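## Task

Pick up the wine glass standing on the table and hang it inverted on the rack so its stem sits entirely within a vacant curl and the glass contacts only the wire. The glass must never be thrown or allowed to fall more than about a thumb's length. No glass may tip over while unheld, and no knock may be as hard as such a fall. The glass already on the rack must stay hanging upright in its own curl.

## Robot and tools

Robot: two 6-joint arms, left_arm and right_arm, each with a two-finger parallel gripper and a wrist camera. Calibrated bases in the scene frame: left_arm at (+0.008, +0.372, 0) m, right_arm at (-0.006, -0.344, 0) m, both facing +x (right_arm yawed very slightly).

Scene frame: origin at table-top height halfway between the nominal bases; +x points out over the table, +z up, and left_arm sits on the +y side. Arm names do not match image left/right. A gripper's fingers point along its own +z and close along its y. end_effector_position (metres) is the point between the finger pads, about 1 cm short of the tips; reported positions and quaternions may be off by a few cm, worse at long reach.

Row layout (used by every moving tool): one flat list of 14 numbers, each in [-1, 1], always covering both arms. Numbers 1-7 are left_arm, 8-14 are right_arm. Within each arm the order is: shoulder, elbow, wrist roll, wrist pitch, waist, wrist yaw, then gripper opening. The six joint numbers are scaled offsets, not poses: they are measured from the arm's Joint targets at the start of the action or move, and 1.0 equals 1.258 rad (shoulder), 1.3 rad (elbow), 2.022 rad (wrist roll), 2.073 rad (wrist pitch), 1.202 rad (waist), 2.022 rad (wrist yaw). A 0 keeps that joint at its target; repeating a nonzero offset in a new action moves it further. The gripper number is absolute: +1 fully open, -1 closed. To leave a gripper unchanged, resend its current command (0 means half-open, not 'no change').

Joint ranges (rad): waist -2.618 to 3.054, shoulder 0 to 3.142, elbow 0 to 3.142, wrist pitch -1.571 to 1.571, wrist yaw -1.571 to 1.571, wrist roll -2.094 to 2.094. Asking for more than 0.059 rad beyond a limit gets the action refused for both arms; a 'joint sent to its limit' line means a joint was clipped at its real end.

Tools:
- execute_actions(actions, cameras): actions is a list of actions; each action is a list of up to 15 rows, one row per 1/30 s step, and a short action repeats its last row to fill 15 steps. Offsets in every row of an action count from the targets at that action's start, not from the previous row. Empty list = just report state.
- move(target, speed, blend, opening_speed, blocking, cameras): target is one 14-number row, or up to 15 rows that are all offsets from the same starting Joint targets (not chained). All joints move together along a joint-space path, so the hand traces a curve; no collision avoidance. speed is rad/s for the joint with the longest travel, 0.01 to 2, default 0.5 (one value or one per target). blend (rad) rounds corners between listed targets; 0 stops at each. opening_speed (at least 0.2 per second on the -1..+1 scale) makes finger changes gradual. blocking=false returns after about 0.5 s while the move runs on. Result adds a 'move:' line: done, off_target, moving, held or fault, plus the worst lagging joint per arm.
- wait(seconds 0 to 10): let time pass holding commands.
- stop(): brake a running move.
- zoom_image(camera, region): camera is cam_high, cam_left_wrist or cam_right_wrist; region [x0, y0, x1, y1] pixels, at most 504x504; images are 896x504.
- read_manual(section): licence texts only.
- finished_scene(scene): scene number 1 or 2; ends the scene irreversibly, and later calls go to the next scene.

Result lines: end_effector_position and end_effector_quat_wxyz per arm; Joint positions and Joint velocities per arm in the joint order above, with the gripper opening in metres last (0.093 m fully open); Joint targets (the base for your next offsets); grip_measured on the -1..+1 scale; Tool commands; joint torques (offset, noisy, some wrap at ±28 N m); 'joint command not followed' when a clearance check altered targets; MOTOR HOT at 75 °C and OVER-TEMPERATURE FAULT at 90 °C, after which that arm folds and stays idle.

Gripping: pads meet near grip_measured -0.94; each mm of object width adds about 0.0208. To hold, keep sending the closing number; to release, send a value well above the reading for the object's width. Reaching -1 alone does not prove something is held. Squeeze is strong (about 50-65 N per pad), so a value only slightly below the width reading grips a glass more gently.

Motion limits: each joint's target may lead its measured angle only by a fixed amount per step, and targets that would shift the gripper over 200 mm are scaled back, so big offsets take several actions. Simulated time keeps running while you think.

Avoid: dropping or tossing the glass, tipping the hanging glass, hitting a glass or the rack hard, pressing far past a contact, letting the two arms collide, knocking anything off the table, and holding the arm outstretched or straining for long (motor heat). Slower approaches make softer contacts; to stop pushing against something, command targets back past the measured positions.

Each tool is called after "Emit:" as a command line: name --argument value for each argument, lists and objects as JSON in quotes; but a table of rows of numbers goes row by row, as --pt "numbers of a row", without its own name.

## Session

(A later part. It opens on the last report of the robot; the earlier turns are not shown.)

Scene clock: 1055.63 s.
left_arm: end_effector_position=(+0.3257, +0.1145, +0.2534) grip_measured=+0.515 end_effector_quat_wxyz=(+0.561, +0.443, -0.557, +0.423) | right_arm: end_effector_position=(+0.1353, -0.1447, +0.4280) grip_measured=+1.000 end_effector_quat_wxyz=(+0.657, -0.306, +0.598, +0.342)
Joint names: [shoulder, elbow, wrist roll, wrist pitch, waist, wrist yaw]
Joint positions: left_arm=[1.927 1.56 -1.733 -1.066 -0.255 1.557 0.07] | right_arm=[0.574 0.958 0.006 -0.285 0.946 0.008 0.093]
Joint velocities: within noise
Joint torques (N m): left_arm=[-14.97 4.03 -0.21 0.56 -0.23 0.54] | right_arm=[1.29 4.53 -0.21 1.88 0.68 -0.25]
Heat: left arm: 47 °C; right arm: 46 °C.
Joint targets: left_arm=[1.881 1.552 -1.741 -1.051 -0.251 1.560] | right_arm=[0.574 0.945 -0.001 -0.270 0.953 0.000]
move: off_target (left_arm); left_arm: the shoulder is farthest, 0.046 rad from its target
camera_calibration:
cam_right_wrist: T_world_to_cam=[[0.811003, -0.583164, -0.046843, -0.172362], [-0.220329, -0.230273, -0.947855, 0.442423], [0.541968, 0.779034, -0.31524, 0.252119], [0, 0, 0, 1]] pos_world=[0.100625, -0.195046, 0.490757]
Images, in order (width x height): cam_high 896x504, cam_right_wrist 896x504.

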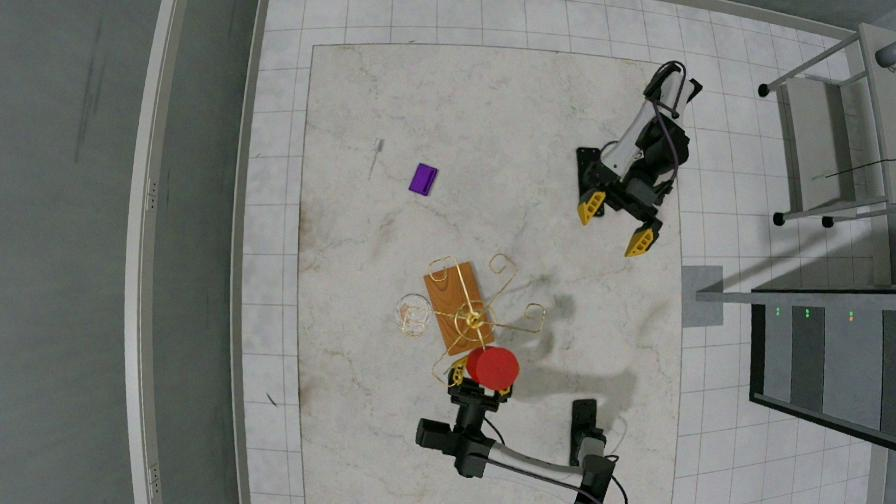

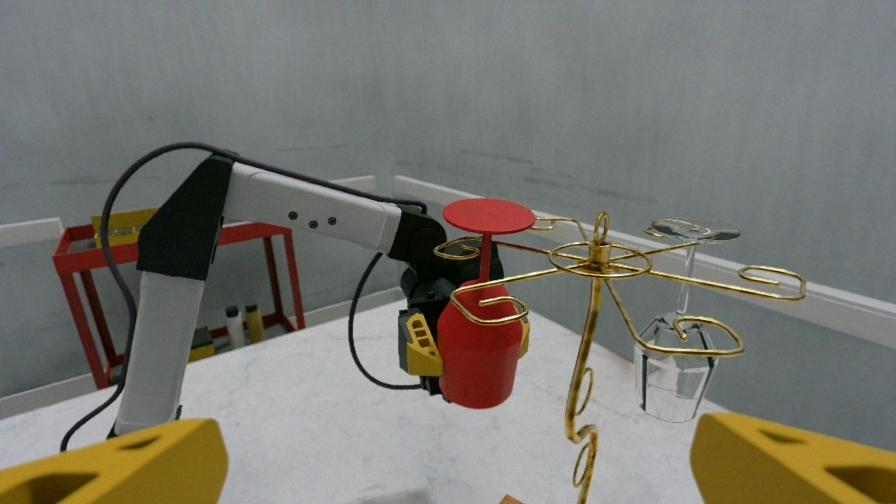

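Emit:
move --target '[-0.066,-0.0746,0,0.0106,0.0191,0,0.42,0,0,0,0,0,0,1]' --speed 0.1 --cameras '["cam_high","cam_right_wrist"]'

Emit:
zoom_image --camera "cam_high" --region '[440, 290, 580, 430]'

Emit:
zoom_image --camera "cam_right_wrist" --region '[400, 180, 540, 320]'

Scene clock: 1083.50 s.
left_arm: end_effector_position=(+0.3110, +0.1266, +0.2575) grip_measured=+0.515 end_effector_quat_wxyz=(+0.554, +0.446, -0.554, +0.432) | right_arm: end_effector_position=(+0.1353, -0.1447, +0.4280) grip_measured=+1.000 end_effector_quat_wxyz=(+0.657, -0.306, +0.598, +0.342)
Joint names: [shoulder, elbow, wrist roll, wrist pitch, waist, wrist yaw]
Joint positions: left_arm=[1.842 1.463 -1.733 -1.045 -0.232 1.557 0.07] | right_arm=[0.574 0.958 0.006 -0.285 0.946 0.008 0.093]
Joint velocities: within noise
Joint torques (N m): left_arm=[-13.86 4.19 -0.18 0.59 -0.05 0.52] | right_arm=[1.09 4.66 -0.17 1.84 0.47 -0.27]
Heat: left arm: 55 °C; right arm: 47 °C.
Joint targets: left_arm=[1.798 1.455 -1.741 -1.029 -0.228 1.560] | right_arm=[0.574 0.945 -0.001 -0.270 0.953 0.000]
move: off_target (left_arm); left_arm: the shoulder is farthest, 0.044 rad from its target
camera_calibration:
cam_right_wrist: T_world_to_cam=[[0.811003, -0.583164, -0.046843, -0.172362], [-0.220329, -0.230273, -0.947855, 0.442423], [0.541968, 0.779034, -0.31524, 0.252119], [0, 0, 0, 1]] pos_world=[0.100625, -0.195046, 0.490757]
Images, in order (width x height): cam_high 896x504, cam_right_wrist 896x504.

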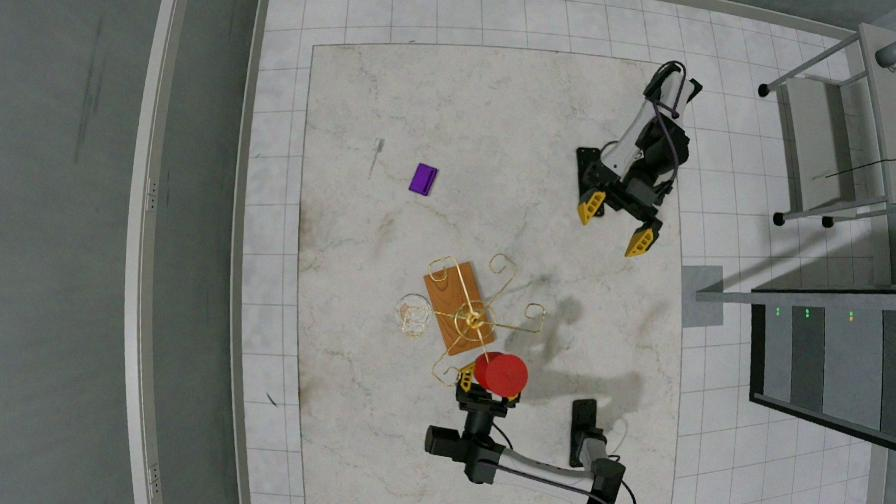

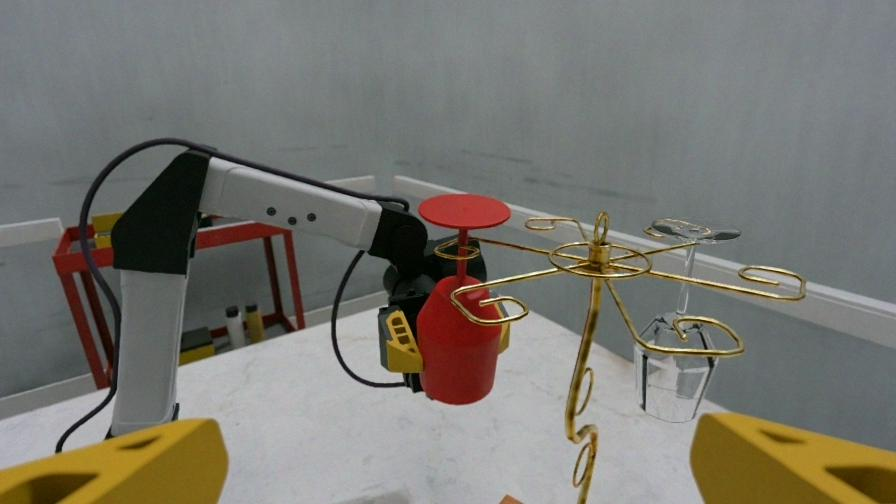

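Scaled by 3.600 from the camera's 896x504 image, which has a finer 1280x720 frame.

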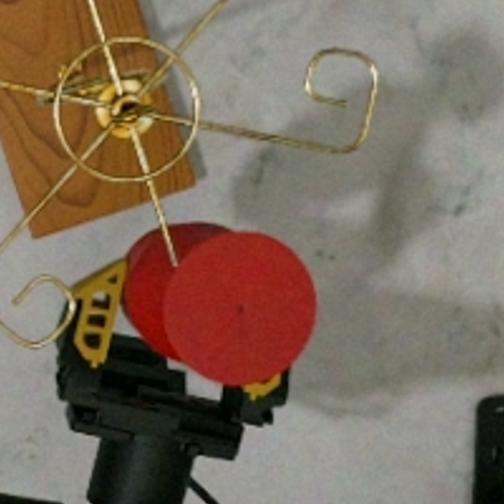

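Scaled by 3.600 from the camera's 896x504 image, which has a finer 1280x720 frame.

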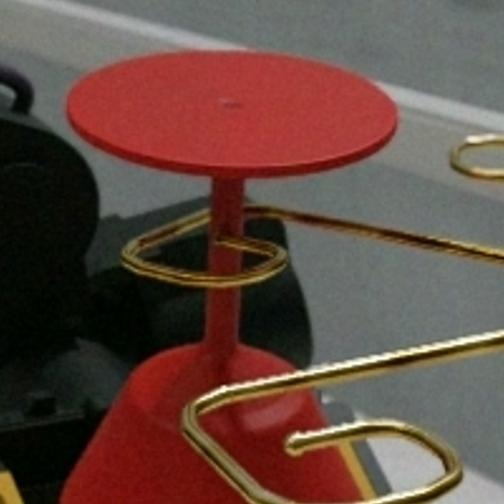

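Emit:
move --target '[-0.0187,-0.0239,0,0.0037,-0.0136,0,0.42,0,0,0,0,0,0,1]' --speed 0.06 --cameras '["cam_high","cam_right_wrist"]'

Emit:
zoom_image --camera "cam_high" --region '[440, 290, 580, 430]'

Emit:
zoom_image --camera "cam_right_wrist" --region '[400, 180, 540, 320]'

Scene clock: 1116.10 s.
left_arm: end_effector_position=(+0.3029, +0.1259, +0.2580) grip_measured=+0.515 end_effector_quat_wxyz=(+0.555, +0.443, -0.557, +0.431) | right_arm: end_effector_position=(+0.1353, -0.1447, +0.4280) grip_measured=+1.000 end_effector_quat_wxyz=(+0.657, -0.306, +0.598, +0.342)
Joint names: [shoulder, elbow, wrist roll, wrist pitch, waist, wrist yaw]
Joint positions: left_arm=[1.816 1.432 -1.734 -1.036 -0.239 1.557 0.07] | right_arm=[0.574 0.958 0.006 -0.285 0.946 0.008 0.093]
Joint velocities: within noise
Joint torques (N m): left_arm=[-13.37 4.11 -0.16 0.58 -0.95 0.55] | right_arm=[1.14 4.63 -0.15 1.89 0.55 -0.25]
Heat: left arm: 56 °C; right arm: 47 °C.
Joint targets: left_arm=[1.774 1.424 -1.741 -1.021 -0.244 1.560] | right_arm=[0.574 0.945 -0.001 -0.270 0.953 0.000]
move: off_target (left_arm); left_arm: the shoulder is farthest, 0.042 rad from its target
camera_calibration:
cam_right_wrist: T_world_to_cam=[[0.811003, -0.583164, -0.046843, -0.172362], [-0.220329, -0.230273, -0.947855, 0.442423], [0.541968, 0.779034, -0.31524, 0.252119], [0, 0, 0, 1]] pos_world=[0.100625, -0.195046, 0.490757]
Images, in order (width x height): cam_high 896x504, cam_right_wrist 896x504.

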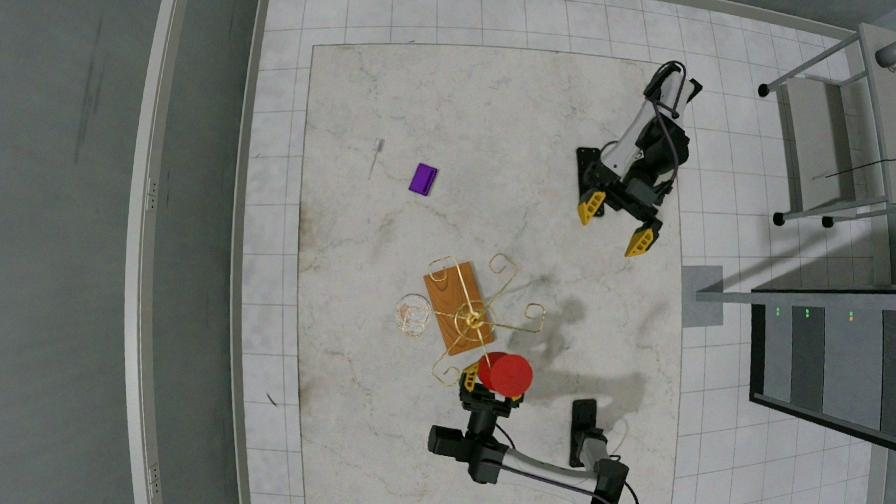

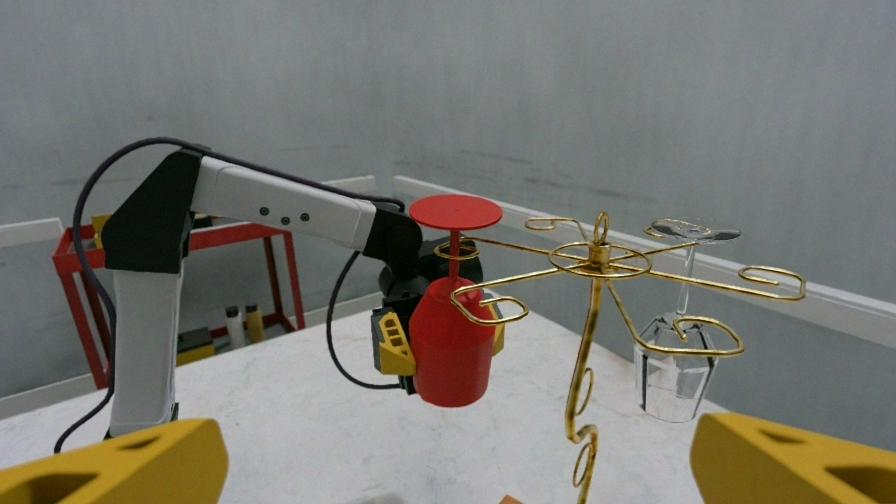

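Scaled by 3.600 from the camera's 896x504 image, which has a finer 1280x720 frame.

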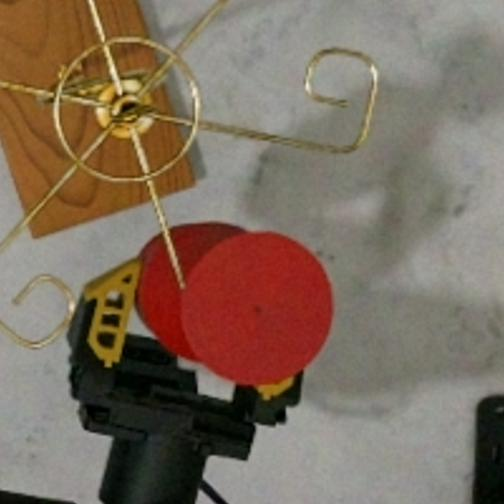

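Scaled by 3.600 from the camera's 896x504 image, which has a finer 1280x720 frame.

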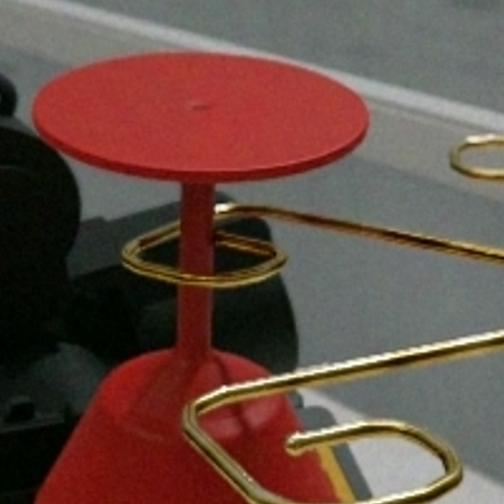

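Emit:
move --target '[0,0,0,0,-0.0362,0,0.42,0,0,0,0,0,0,1]' --speed 0.06 --cameras '["cam_high","cam_right_wrist"]'

Emit:
zoom_image --camera "cam_high" --region '[440, 290, 580, 430]'

Emit:
zoom_image --camera "cam_right_wrist" --region '[380, 180, 520, 320]'

Scene clock: 1133.80 s.
left_arm: end_effector_position=(+0.2919, +0.1132, +0.2579) grip_measured=+0.515 end_effector_quat_wxyz=(+0.564, +0.431, -0.567, +0.419) | right_arm: end_effector_position=(+0.1353, -0.1447, +0.4280) grip_measured=+1.000 end_effector_quat_wxyz=(+0.657, -0.306, +0.598, +0.342)
Joint names: [shoulder, elbow, wrist roll, wrist pitch, waist, wrist yaw]
Joint positions: left_arm=[1.816 1.432 -1.734 -1.034 -0.283 1.557 0.07] | right_arm=[0.574 0.958 0.006 -0.285 0.946 0.008 0.093]
Joint velocities: within noise
Joint torques (N m): left_arm=[-13.33 4.11 -0.14 0.56 -0.77 0.59] | right_arm=[1.21 4.68 -0.16 1.9 0.51 -0.24]
Heat: left arm: 55 °C; right arm: 47 °C.
Joint targets: left_arm=[1.774 1.424 -1.741 -1.021 -0.288 1.560] | right_arm=[0.574 0.945 -0.001 -0.270 0.953 0.000]
move: off_target (left_arm); left_arm: the shoulder is farthest, 0.042 rad from its target
camera_calibration:
cam_right_wrist: T_world_to_cam=[[0.811003, -0.583164, -0.046843, -0.172362], [-0.220329, -0.230273, -0.947855, 0.442423], [0.541968, 0.779034, -0.31524, 0.252119], [0, 0, 0, 1]] pos_world=[0.100625, -0.195046, 0.490757]
Images, in order (width x height): cam_high 896x504, cam_right_wrist 896x504.

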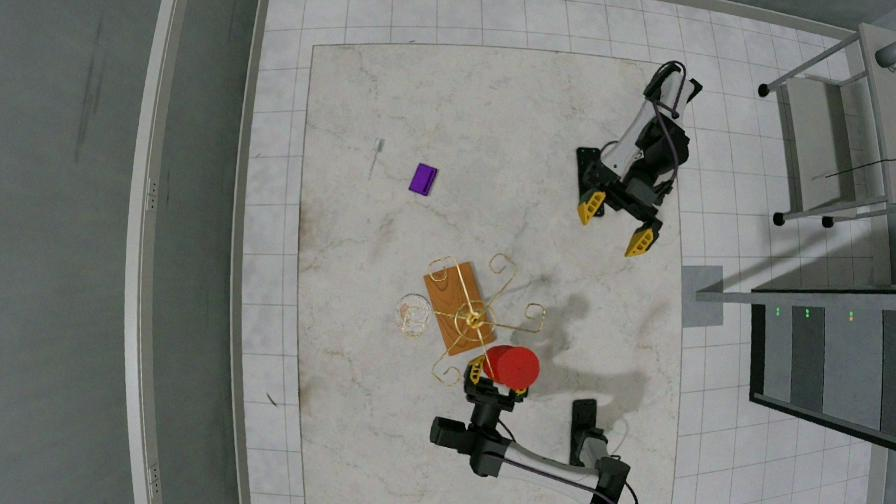

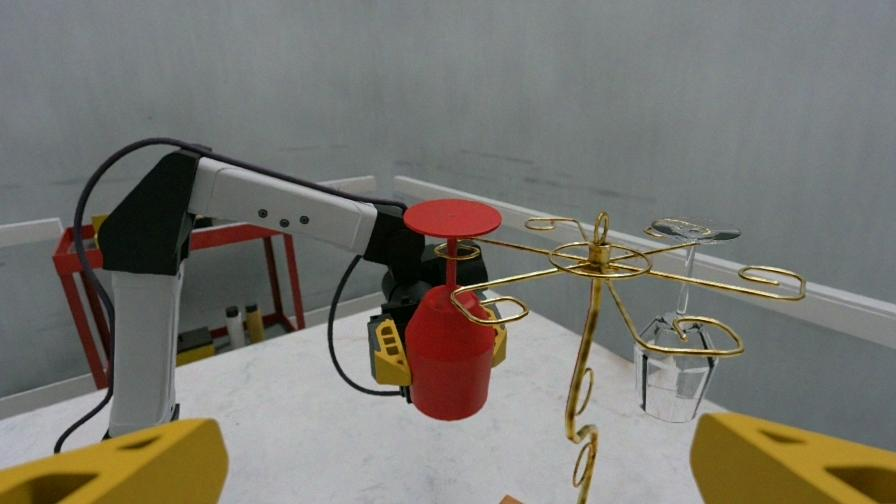

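Scaled by 3.600 from the camera's 896x504 image, which has a finer 1280x720 frame.

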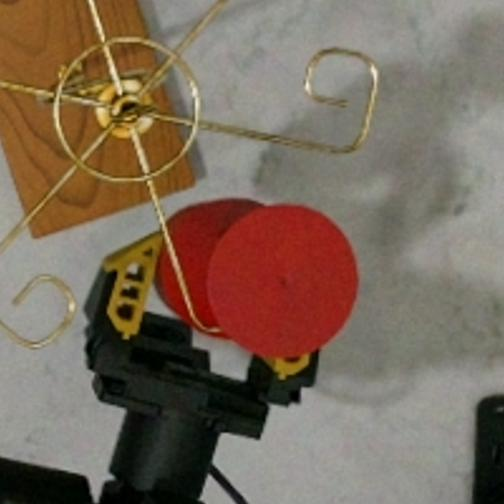

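Scaled by 3.600 from the camera's 896x504 image, which has a finer 1280x720 frame.

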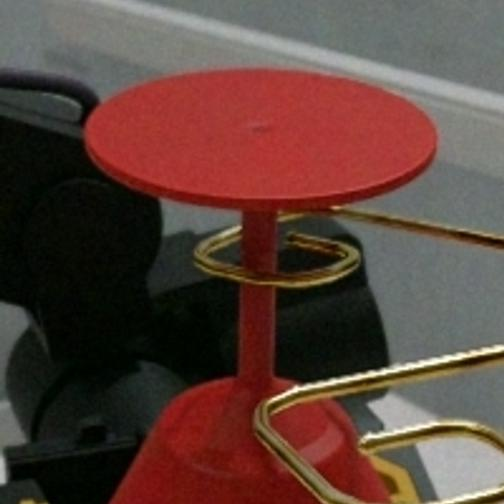

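Emit:
move --target '[-0.0012,-0.0569,0,0.035,0.0241,0,0.42,0,0,0,0,0,0,1]' --speed 0.06 --cameras '["cam_high","cam_right_wrist"]'

Emit:
zoom_image --camera "cam_high" --region '[440, 290, 580, 430]'

Emit:
zoom_image --camera "cam_right_wrist" --region '[380, 180, 520, 320]'

Scene clock: 1173.13 s.
left_arm: end_effector_position=(+0.2934, +0.1199, +0.2395) grip_measured=+0.515 end_effector_quat_wxyz=(+0.561, +0.437, -0.561, +0.423) | right_arm: end_effector_position=(+0.1353, -0.1447, +0.4280) grip_measured=+1.000 end_effector_quat_wxyz=(+0.657, -0.306, +0.598, +0.342)
Joint names: [shoulder, elbow, wrist roll, wrist pitch, waist, wrist yaw]
Joint positions: left_arm=[1.816 1.358 -1.734 -0.964 -0.263 1.557 0.07] | right_arm=[0.574 0.958 0.006 -0.285 0.946 0.008 0.093]
Joint velocities: within noise
Joint torques (N m): left_arm=[-13.74 4.38 -0.18 0.57 0.05 0.53] | right_arm=[1.05 4.74 -0.12 1.89 0.46 -0.2]
Heat: left arm: 55 °C; right arm: 47 °C.
Joint targets: left_arm=[1.773 1.350 -1.741 -0.949 -0.258 1.560] | right_arm=[0.574 0.945 -0.001 -0.270 0.953 0.000]
move: off_target (left_arm); left_arm: the shoulder is farthest, 0.044 rad from its target
camera_calibration:
cam_right_wrist: T_world_to_cam=[[0.811003, -0.583164, -0.046843, -0.172362], [-0.220329, -0.230273, -0.947855, 0.442423], [0.541968, 0.779034, -0.31524, 0.252119], [0, 0, 0, 1]] pos_world=[0.100625, -0.195046, 0.490757]
Images, in order (width x height): cam_high 896x504, cam_right_wrist 896x504.

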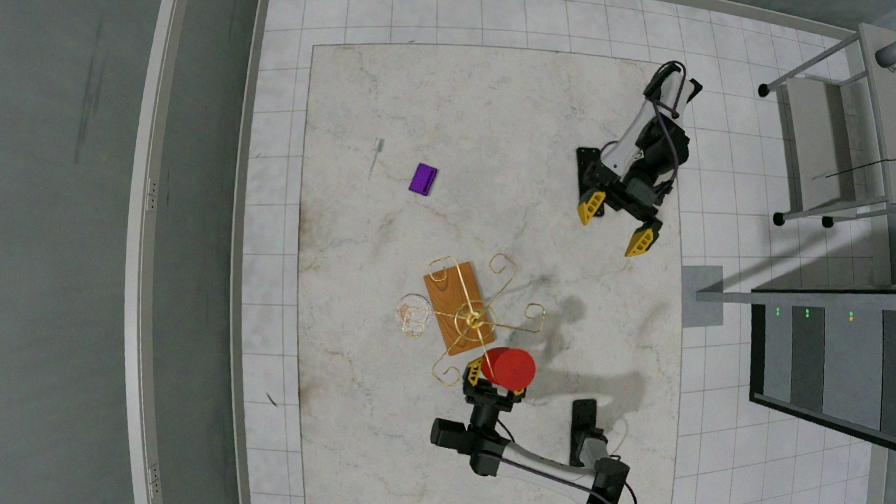

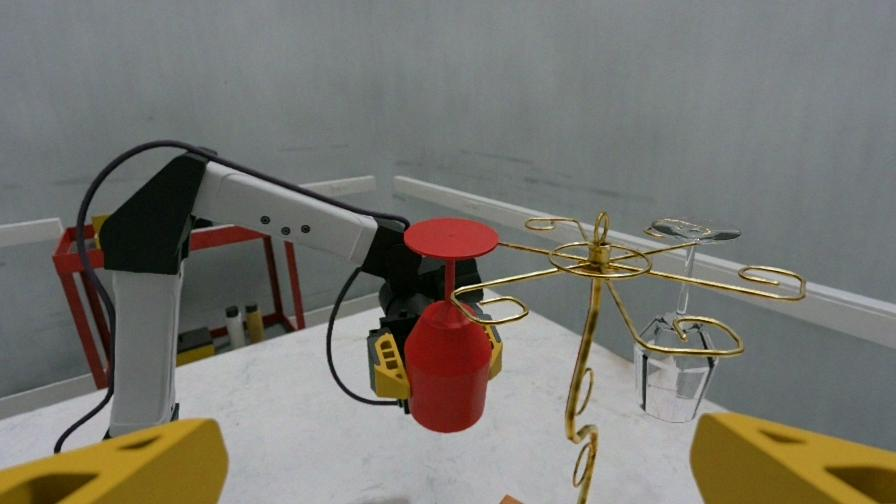

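Scaled by 3.600 from the camera's 896x504 image, which has a finer 1280x720 frame.

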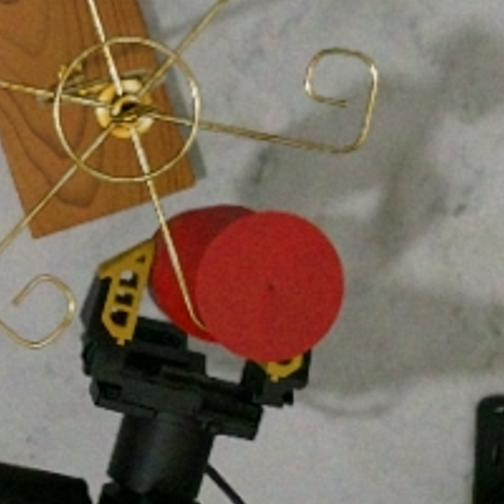

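Scaled by 3.600 from the camera's 896x504 image, which has a finer 1280x720 frame.

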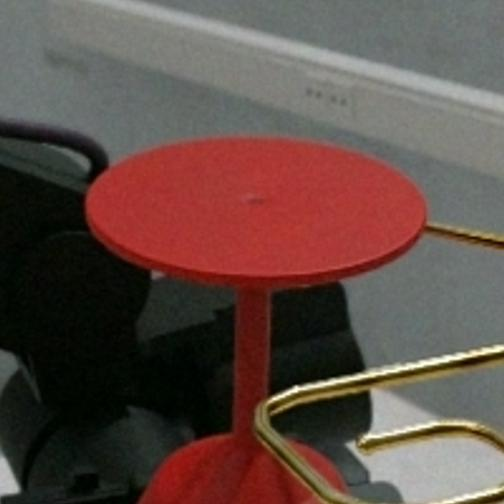

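Emit:
move --target '[0,-0.0188,0,0.0118,0,0,0.42,0,0,0,0,0,0,1]' --speed 0.05 --cameras '["cam_high","cam_right_wrist"]'

Emit:
zoom_image --camera "cam_right_wrist" --region '[380, 180, 520, 320]'

Scene clock: 1185.57 s.
left_arm: end_effector_position=(+0.2921, +0.1202, +0.2335) grip_measured=+0.515 end_effector_quat_wxyz=(+0.561, +0.437, -0.561, +0.423) | right_arm: end_effector_position=(+0.1353, -0.1447, +0.4281) grip_measured=+1.000 end_effector_quat_wxyz=(+0.657, -0.306, +0.598, +0.342)
Joint names: [shoulder, elbow, wrist roll, wrist pitch, waist, wrist yaw]
Joint positions: left_arm=[1.816 1.333 -1.734 -0.94 -0.263 1.557 0.07] | right_arm=[0.574 0.958 0.006 -0.285 0.946 0.008 0.093]
Joint velocities: within noise
Joint torques (N m): left_arm=[-13.7 4.26 -0.14 0.53 0.06 0.55] | right_arm=[1.05 4.71 -0.15 1.88 0.39 -0.22]
Heat: left arm: 55 °C; right arm: 48 °C.
Joint targets: left_arm=[1.773 1.326 -1.741 -0.924 -0.258 1.560] | right_arm=[0.574 0.945 -0.001 -0.270 0.953 0.000]
move: off_target (left_arm); left_arm: the shoulder is farthest, 0.043 rad from its target
camera_calibration:
cam_right_wrist: T_world_to_cam=[[0.811013, -0.583149, -0.0468483, -0.172355], [-0.220122, -0.229977, -0.947975, 0.442574], [0.542037, 0.779132, -0.314878, 0.252006], [0, 0, 0, 1]] pos_world=[0.100606, -0.195073, 0.490826]
Images, in order (width x height): cam_high 896x504, cam_right_wrist 896x504.

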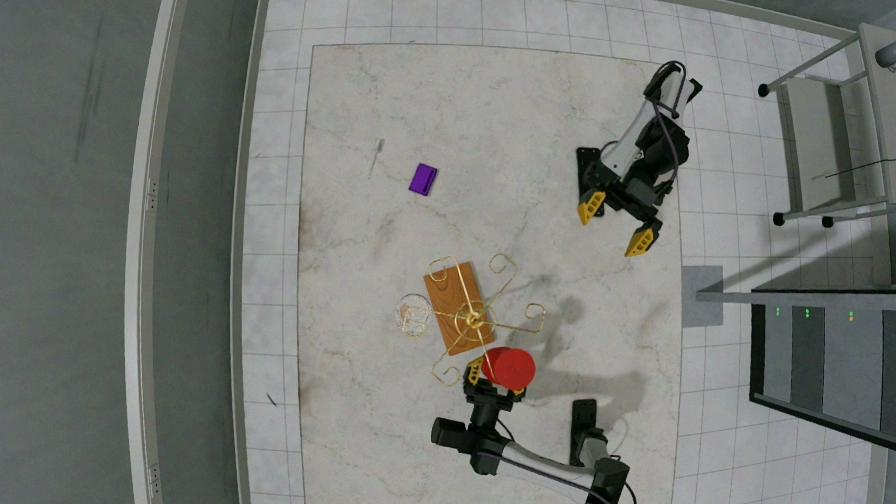

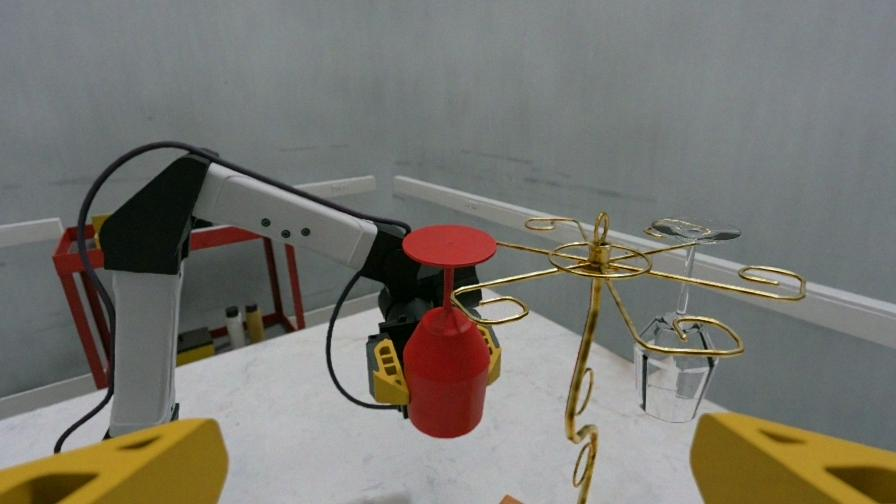

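Scaled by 3.600 from the camera's 896x504 image, which has a finer 1280x720 frame.

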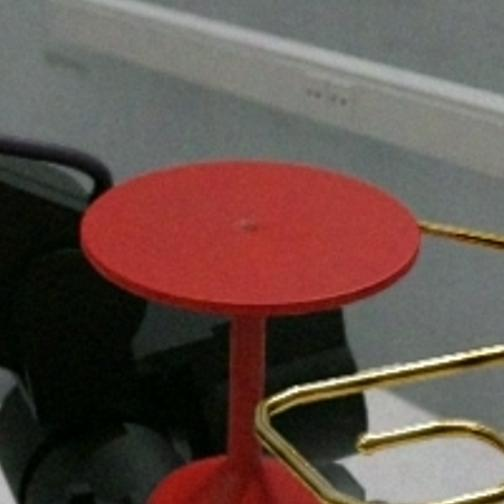

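Emit:
move --target '[0,-0.0113,0,0.0071,0,0,0.42,0,0,0,0,0,0,1]' --speed 0.05 --cameras '["cam_high","cam_right_wrist"]'

Emit:
zoom_image --camera "cam_right_wrist" --region '[380, 180, 520, 320]'

Emit:
zoom_image --camera "cam_high" --region '[440, 290, 580, 430]'

Scene clock: 1213.73 s.
left_arm: end_effector_position=(+0.2909, +0.1205, +0.2328) grip_measured=+0.515 end_effector_quat_wxyz=(+0.561, +0.437, -0.561, +0.423) | right_arm: end_effector_position=(+0.1353, -0.1447, +0.4281) grip_measured=+1.000 end_effector_quat_wxyz=(+0.657, -0.306, +0.598, +0.342)
Joint names: [shoulder, elbow, wrist roll, wrist pitch, waist, wrist yaw]
Joint positions: left_arm=[1.811 1.322 -1.742 -0.928 -0.263 1.558 0.07] | right_arm=[0.574 0.958 0.006 -0.285 0.946 0.008 0.093]
Joint velocities: within noise
Joint torques (N m): left_arm=[-13.04 3.88 -0.07 0.62 0.08 0.54] | right_arm=[1.2 4.82 -0.2 1.85 0.58 -0.25]
Heat: left arm: 55 °C; right arm: 48 °C.
Joint targets: left_arm=[1.773 1.311 -1.741 -0.910 -0.258 1.560] | right_arm=[0.574 0.945 -0.001 -0.270 0.953 0.000]
move: off_target (left_arm); left_arm: the shoulder is farthest, 0.038 rad from its target
camera_calibration:
cam_right_wrist: T_world_to_cam=[[0.811013, -0.583149, -0.0468483, -0.172355], [-0.220122, -0.229977, -0.947975, 0.442574], [0.542037, 0.779132, -0.314878, 0.252006], [0, 0, 0, 1]] pos_world=[0.100606, -0.195073, 0.490826]
Images, in order (width x height): cam_high 896x504, cam_right_wrist 896x504.

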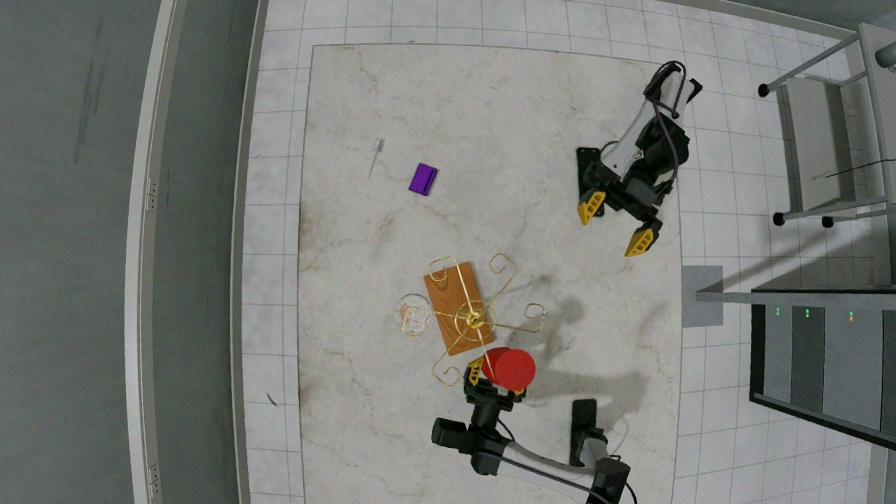

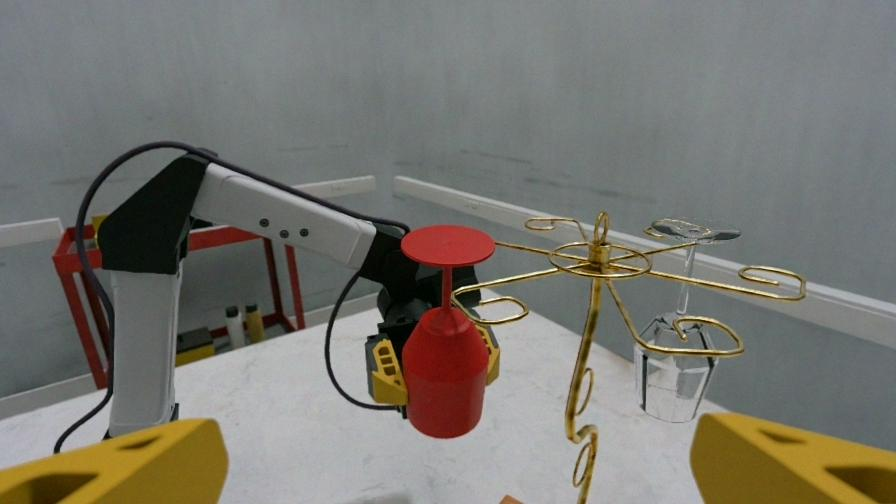

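Scaled by 3.600 from the camera's 896x504 image, which has a finer 1280x720 frame.

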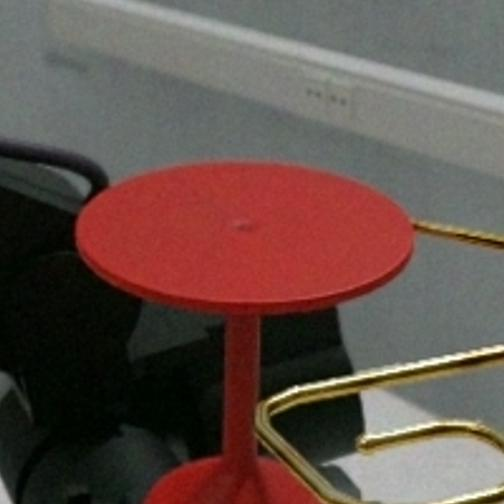

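Scaled by 3.600 from the camera's 896x504 image, which has a finer 1280x720 frame.

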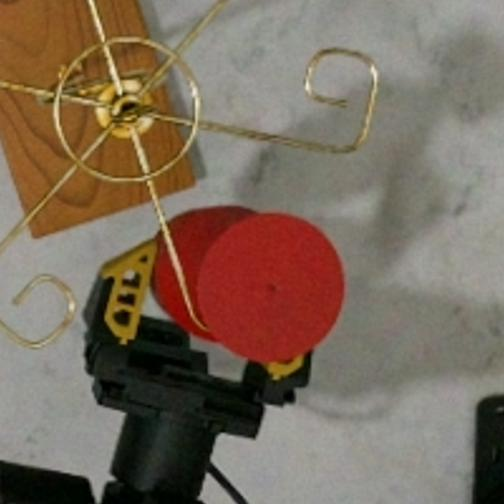

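Emit:
move --target '[0,0,0,0,0,0,0.62,0,0,0,0,0,0,1]' --opening_speed 0.2 --cameras '["cam_high","cam_right_wrist"]'

Emit:
zoom_image --camera "cam_right_wrist" --region '[380, 180, 520, 320]'

Scene clock: 1240.00 s.
left_arm: end_effector_position=(+0.2910, +0.1205, +0.2328) grip_measured=+0.623 end_effector_quat_wxyz=(+0.561, +0.437, -0.561, +0.424) | right_arm: end_effector_position=(+0.1353, -0.1447, +0.4281) grip_measured=+1.000 end_effector_quat_wxyz=(+0.657, -0.306, +0.598, +0.342)
Joint names: [shoulder, elbow, wrist roll, wrist pitch, waist, wrist yaw]
Joint positions: left_arm=[1.811 1.322 -1.742 -0.925 -0.263 1.559 0.075] | right_arm=[0.574 0.958 0.006 -0.285 0.946 0.008 0.093]
Joint velocities: within noise
Joint torques (N m): left_arm=[-12.88 3.92 -0.04 0.57 -0.05 0.52] | right_arm=[1.14 4.77 -0.17 1.91 0.51 -0.21]
Heat: left arm: 55 °C; right arm: 48 °C.
Joint targets: left_arm=[1.773 1.311 -1.741 -0.910 -0.258 1.560] | right_arm=[0.574 0.945 -0.001 -0.270 0.953 0.000]
move: off_target (left_arm); left_arm: the shoulder is farthest, 0.038 rad from its target
camera_calibration:
cam_right_wrist: T_world_to_cam=[[0.811013, -0.583149, -0.0468483, -0.172355], [-0.220122, -0.229977, -0.947975, 0.442574], [0.542037, 0.779132, -0.314878, 0.252006], [0, 0, 0, 1]] pos_world=[0.100606, -0.195073, 0.490826]
Images, in order (width x height): cam_high 896x504, cam_right_wrist 896x504.

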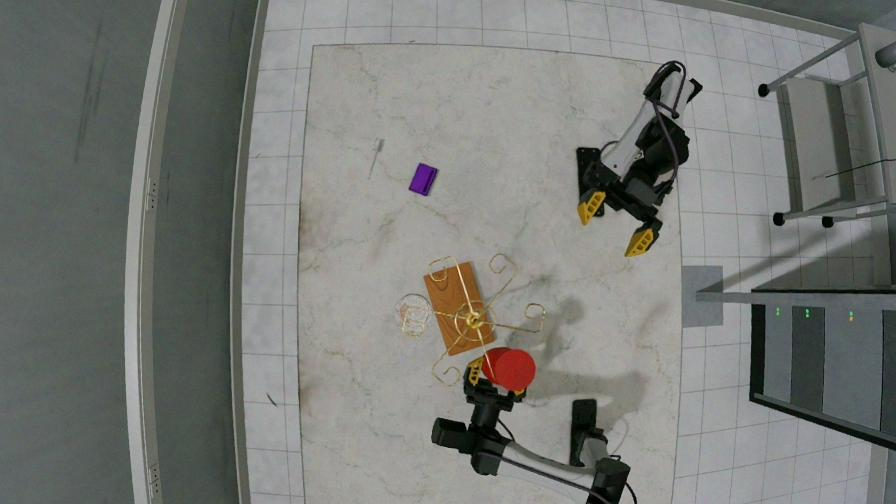

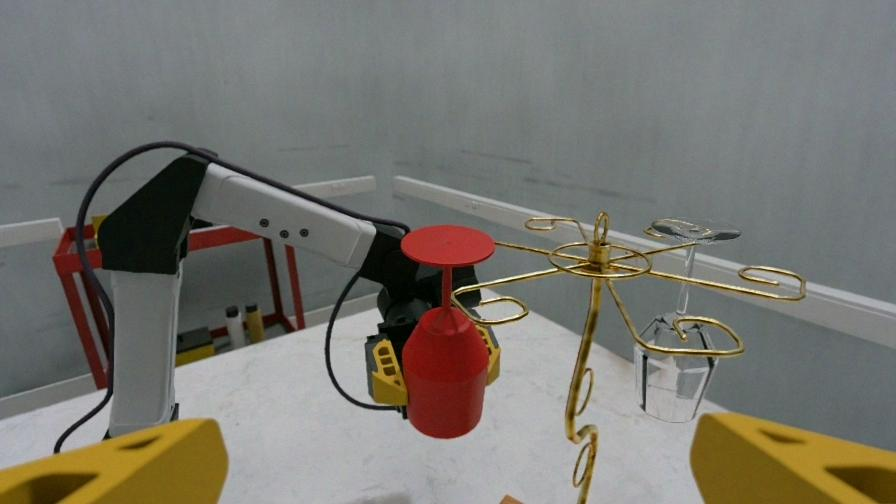

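Scaled by 3.600 from the camera's 896x504 image, which has a finer 1280x720 frame.

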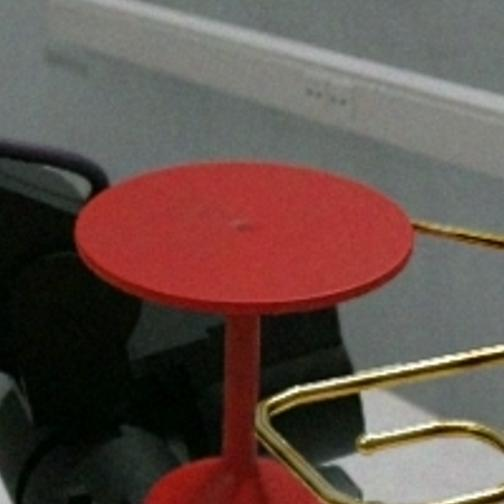

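Emit:
move --target '[0,0,0,0,0,0,0.8,0,0,0,0,0,0,1]' --opening_speed 0.2 --cameras '["cam_high","cam_right_wrist"]'

Emit:
zoom_image --camera "cam_right_wrist" --region '[340, 180, 560, 460]'

Emit:
zoom_image --camera "cam_high" --region '[440, 290, 580, 430]'

Scene clock: 1256.37 s.
left_arm: end_effector_position=(+0.2911, +0.1205, +0.2328) grip_measured=+0.798 end_effector_quat_wxyz=(+0.560, +0.436, -0.562, +0.424) | right_arm: end_effector_position=(+0.1353, -0.1447, +0.4281) grip_measured=+1.000 end_effector_quat_wxyz=(+0.657, -0.306, +0.598, +0.342)
Joint names: [shoulder, elbow, wrist roll, wrist pitch, waist, wrist yaw]
Joint positions: left_arm=[1.811 1.322 -1.742 -0.923 -0.263 1.559 0.084] | right_arm=[0.574 0.958 0.006 -0.285 0.946 0.008 0.093]
Joint velocities: within noise
Joint torques (N m): left_arm=[-13.07 3.88 -0.07 0.53 0.09 0.51] | right_arm=[1.13 4.67 -0.19 1.91 0.44 -0.28]
Heat: left arm: 55 °C; right arm: 48 °C.
Joint targets: left_arm=[1.773 1.311 -1.741 -0.910 -0.258 1.560] | right_arm=[0.574 0.945 -0.001 -0.270 0.953 0.000]
move: off_target (left_arm); left_arm: the shoulder is farthest, 0.038 rad from its target
camera_calibration:
cam_right_wrist: T_world_to_cam=[[0.811013, -0.583149, -0.0468483, -0.172355], [-0.220122, -0.229977, -0.947975, 0.442574], [0.542037, 0.779132, -0.314878, 0.252006], [0, 0, 0, 1]] pos_world=[0.100606, -0.195073, 0.490826]
Images, in order (width x height): cam_high 896x504, cam_right_wrist 896x504.

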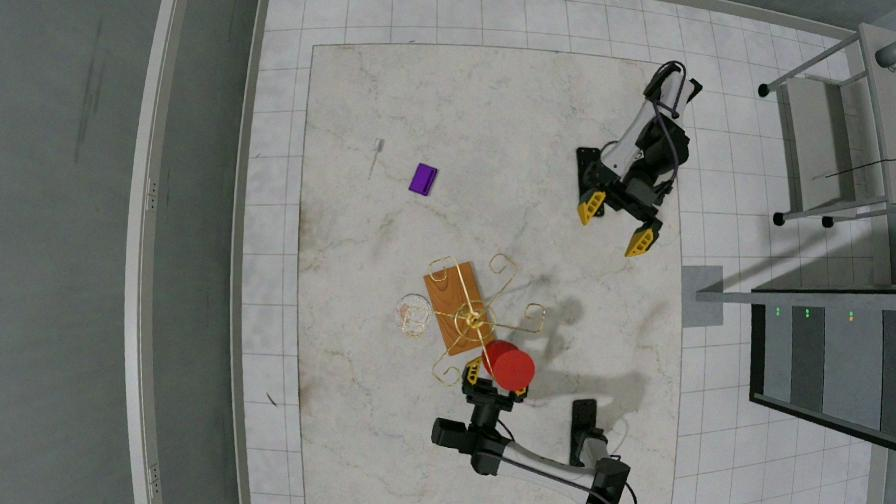

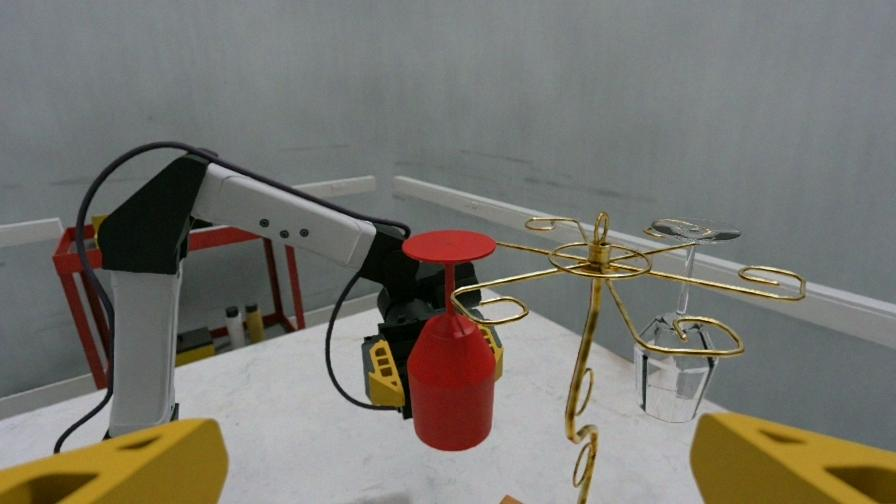

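Scaled by 1.800 from the camera's 896x504 image, which has a finer 1280x720 frame.

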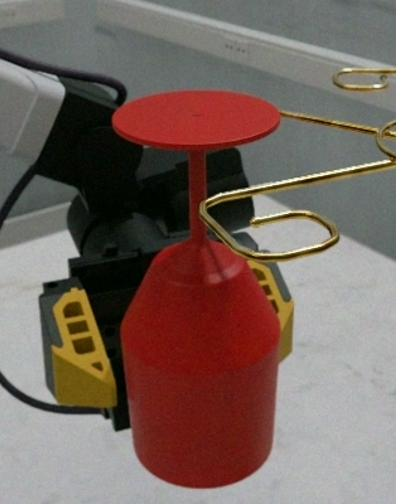

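Scaled by 3.600 from the camera's 896x504 image, which has a finer 1280x720 frame.

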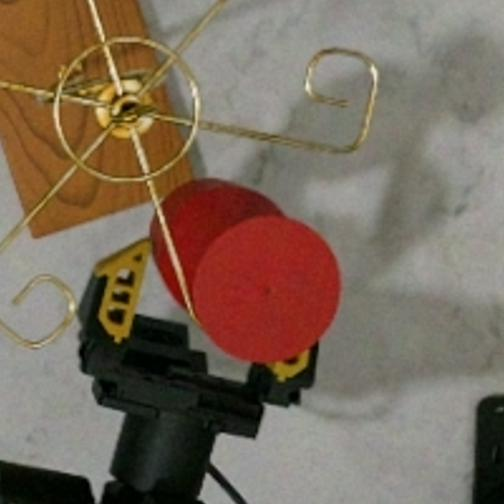

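Emit:
move --target '[0,0,0,0,0,0,1,0,0,0,0,0,0,1]' --opening_speed 0.3 --cameras '[]'

Emit:
move --pt "-0.0866 -0.1054 0 0.0135 0.1285 0 1 0 0 0 0 0 0 1" --pt "-0.2091 -0.2408 0 0.0241 0.2712 0 1 0 0 0 0 0 0 1" --speed 0.15 --blend 0.03 --cameras '["cam_high","cam_right_wrist"]'

Emit:
zoom_image --camera "cam_right_wrist" --region '[340, 180, 560, 460]'

Emit:
zoom_image --camera "cam_high" --region '[440, 290, 580, 430]'

Scene clock: 1281.33 s.
left_arm: end_effector_position=(+0.2912, +0.1205, +0.2328) grip_measured=+1.000 end_effector_quat_wxyz=(+0.560, +0.436, -0.562, +0.424) | right_arm: end_effector_position=(+0.1353, -0.1447, +0.4281) grip_measured=+1.000 end_effector_quat_wxyz=(+0.657, -0.306, +0.598, +0.342)
Joint names: [shoulder, elbow, wrist roll, wrist pitch, waist, wrist yaw]
Joint positions: left_arm=[1.811 1.322 -1.742 -0.923 -0.263 1.559 0.093] | right_arm=[0.574 0.958 0.006 -0.285 0.946 0.008 0.093]
Joint velocities: within noise
Joint torques (N m): left_arm=[-12.94 3.67 -0.04 0.6 -0.14 0.57] | right_arm=[1.31 4.63 -0.16 1.87 0.49 -0.26]
Heat: left arm: 56 °C; right arm: 48 °C.
Joint targets: left_arm=[1.773 1.311 -1.741 -0.910 -0.258 1.560] | right_arm=[0.574 0.945 -0.001 -0.270 0.953 0.000]
move: off_target (left_arm); left_arm: the shoulder is farthest, 0.038 rad from its target
No camera images: "cameras" was empty.

Scene clock: 1283.87 s.
left_arm: end_effector_position=(+0.2832, +0.2202, +0.2301) grip_measured=+1.000 end_effector_quat_wxyz=(+0.482, +0.520, -0.485, +0.511) | right_arm: end_effector_position=(+0.1353, -0.1447, +0.4281) grip_measured=+1.000 end_effector_quat_wxyz=(+0.657, -0.306, +0.598, +0.342)
Joint names: [shoulder, elbow, wrist roll, wrist pitch, waist, wrist yaw]
Joint positions: left_arm=[1.538 1.007 -1.742 -0.875 0.063 1.559 0.093] | right_arm=[0.574 0.958 0.006 -0.285 0.946 0.008 0.093]
Joint velocities: within noise
Joint torques (N m): left_arm=[-9.25 3.82 -0.06 0.6 -0.08 0.5] | right_arm=[1.1 4.79 -0.16 1.88 0.64 -0.23]
Heat: left arm: 56 °C; right arm: 48 °C.
Joint targets: left_arm=[1.510 0.998 -1.741 -0.860 0.067 1.560] | right_arm=[0.574 0.945 -0.001 -0.270 0.953 0.000]
move: done
camera_calibration:
cam_right_wrist: T_world_to_cam=[[0.811013, -0.583149, -0.0468483, -0.172355], [-0.220122, -0.229977, -0.947975, 0.442574], [0.542037, 0.779132, -0.314878, 0.252006], [0, 0, 0, 1]] pos_world=[0.100606, -0.195073, 0.490826]
Images, in order (width x height): cam_high 896x504, cam_right_wrist 896x504.

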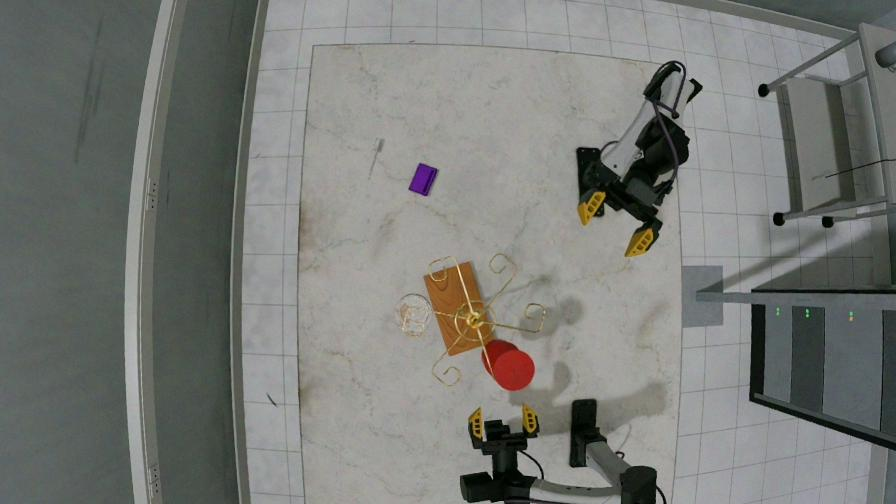

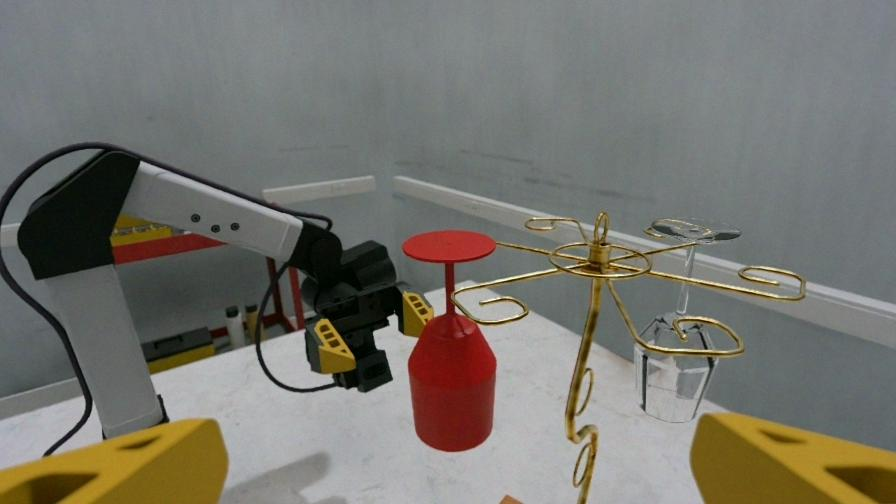

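Scaled by 1.800 from the camera's 896x504 image, which has a finer 1280x720 frame.

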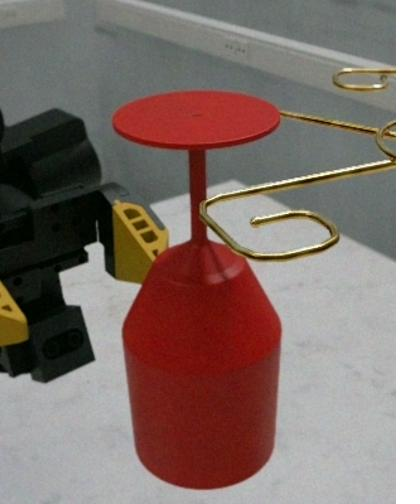

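Scaled by 3.600 from the camera's 896x504 image, which has a finer 1280x720 frame.

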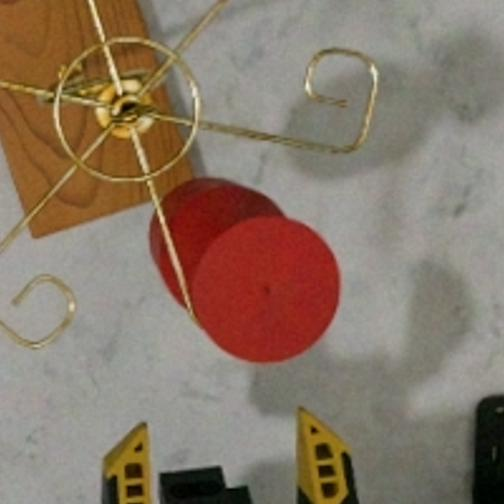

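Emit:
finished_scene --scene 1

The scene is finished: the task was done.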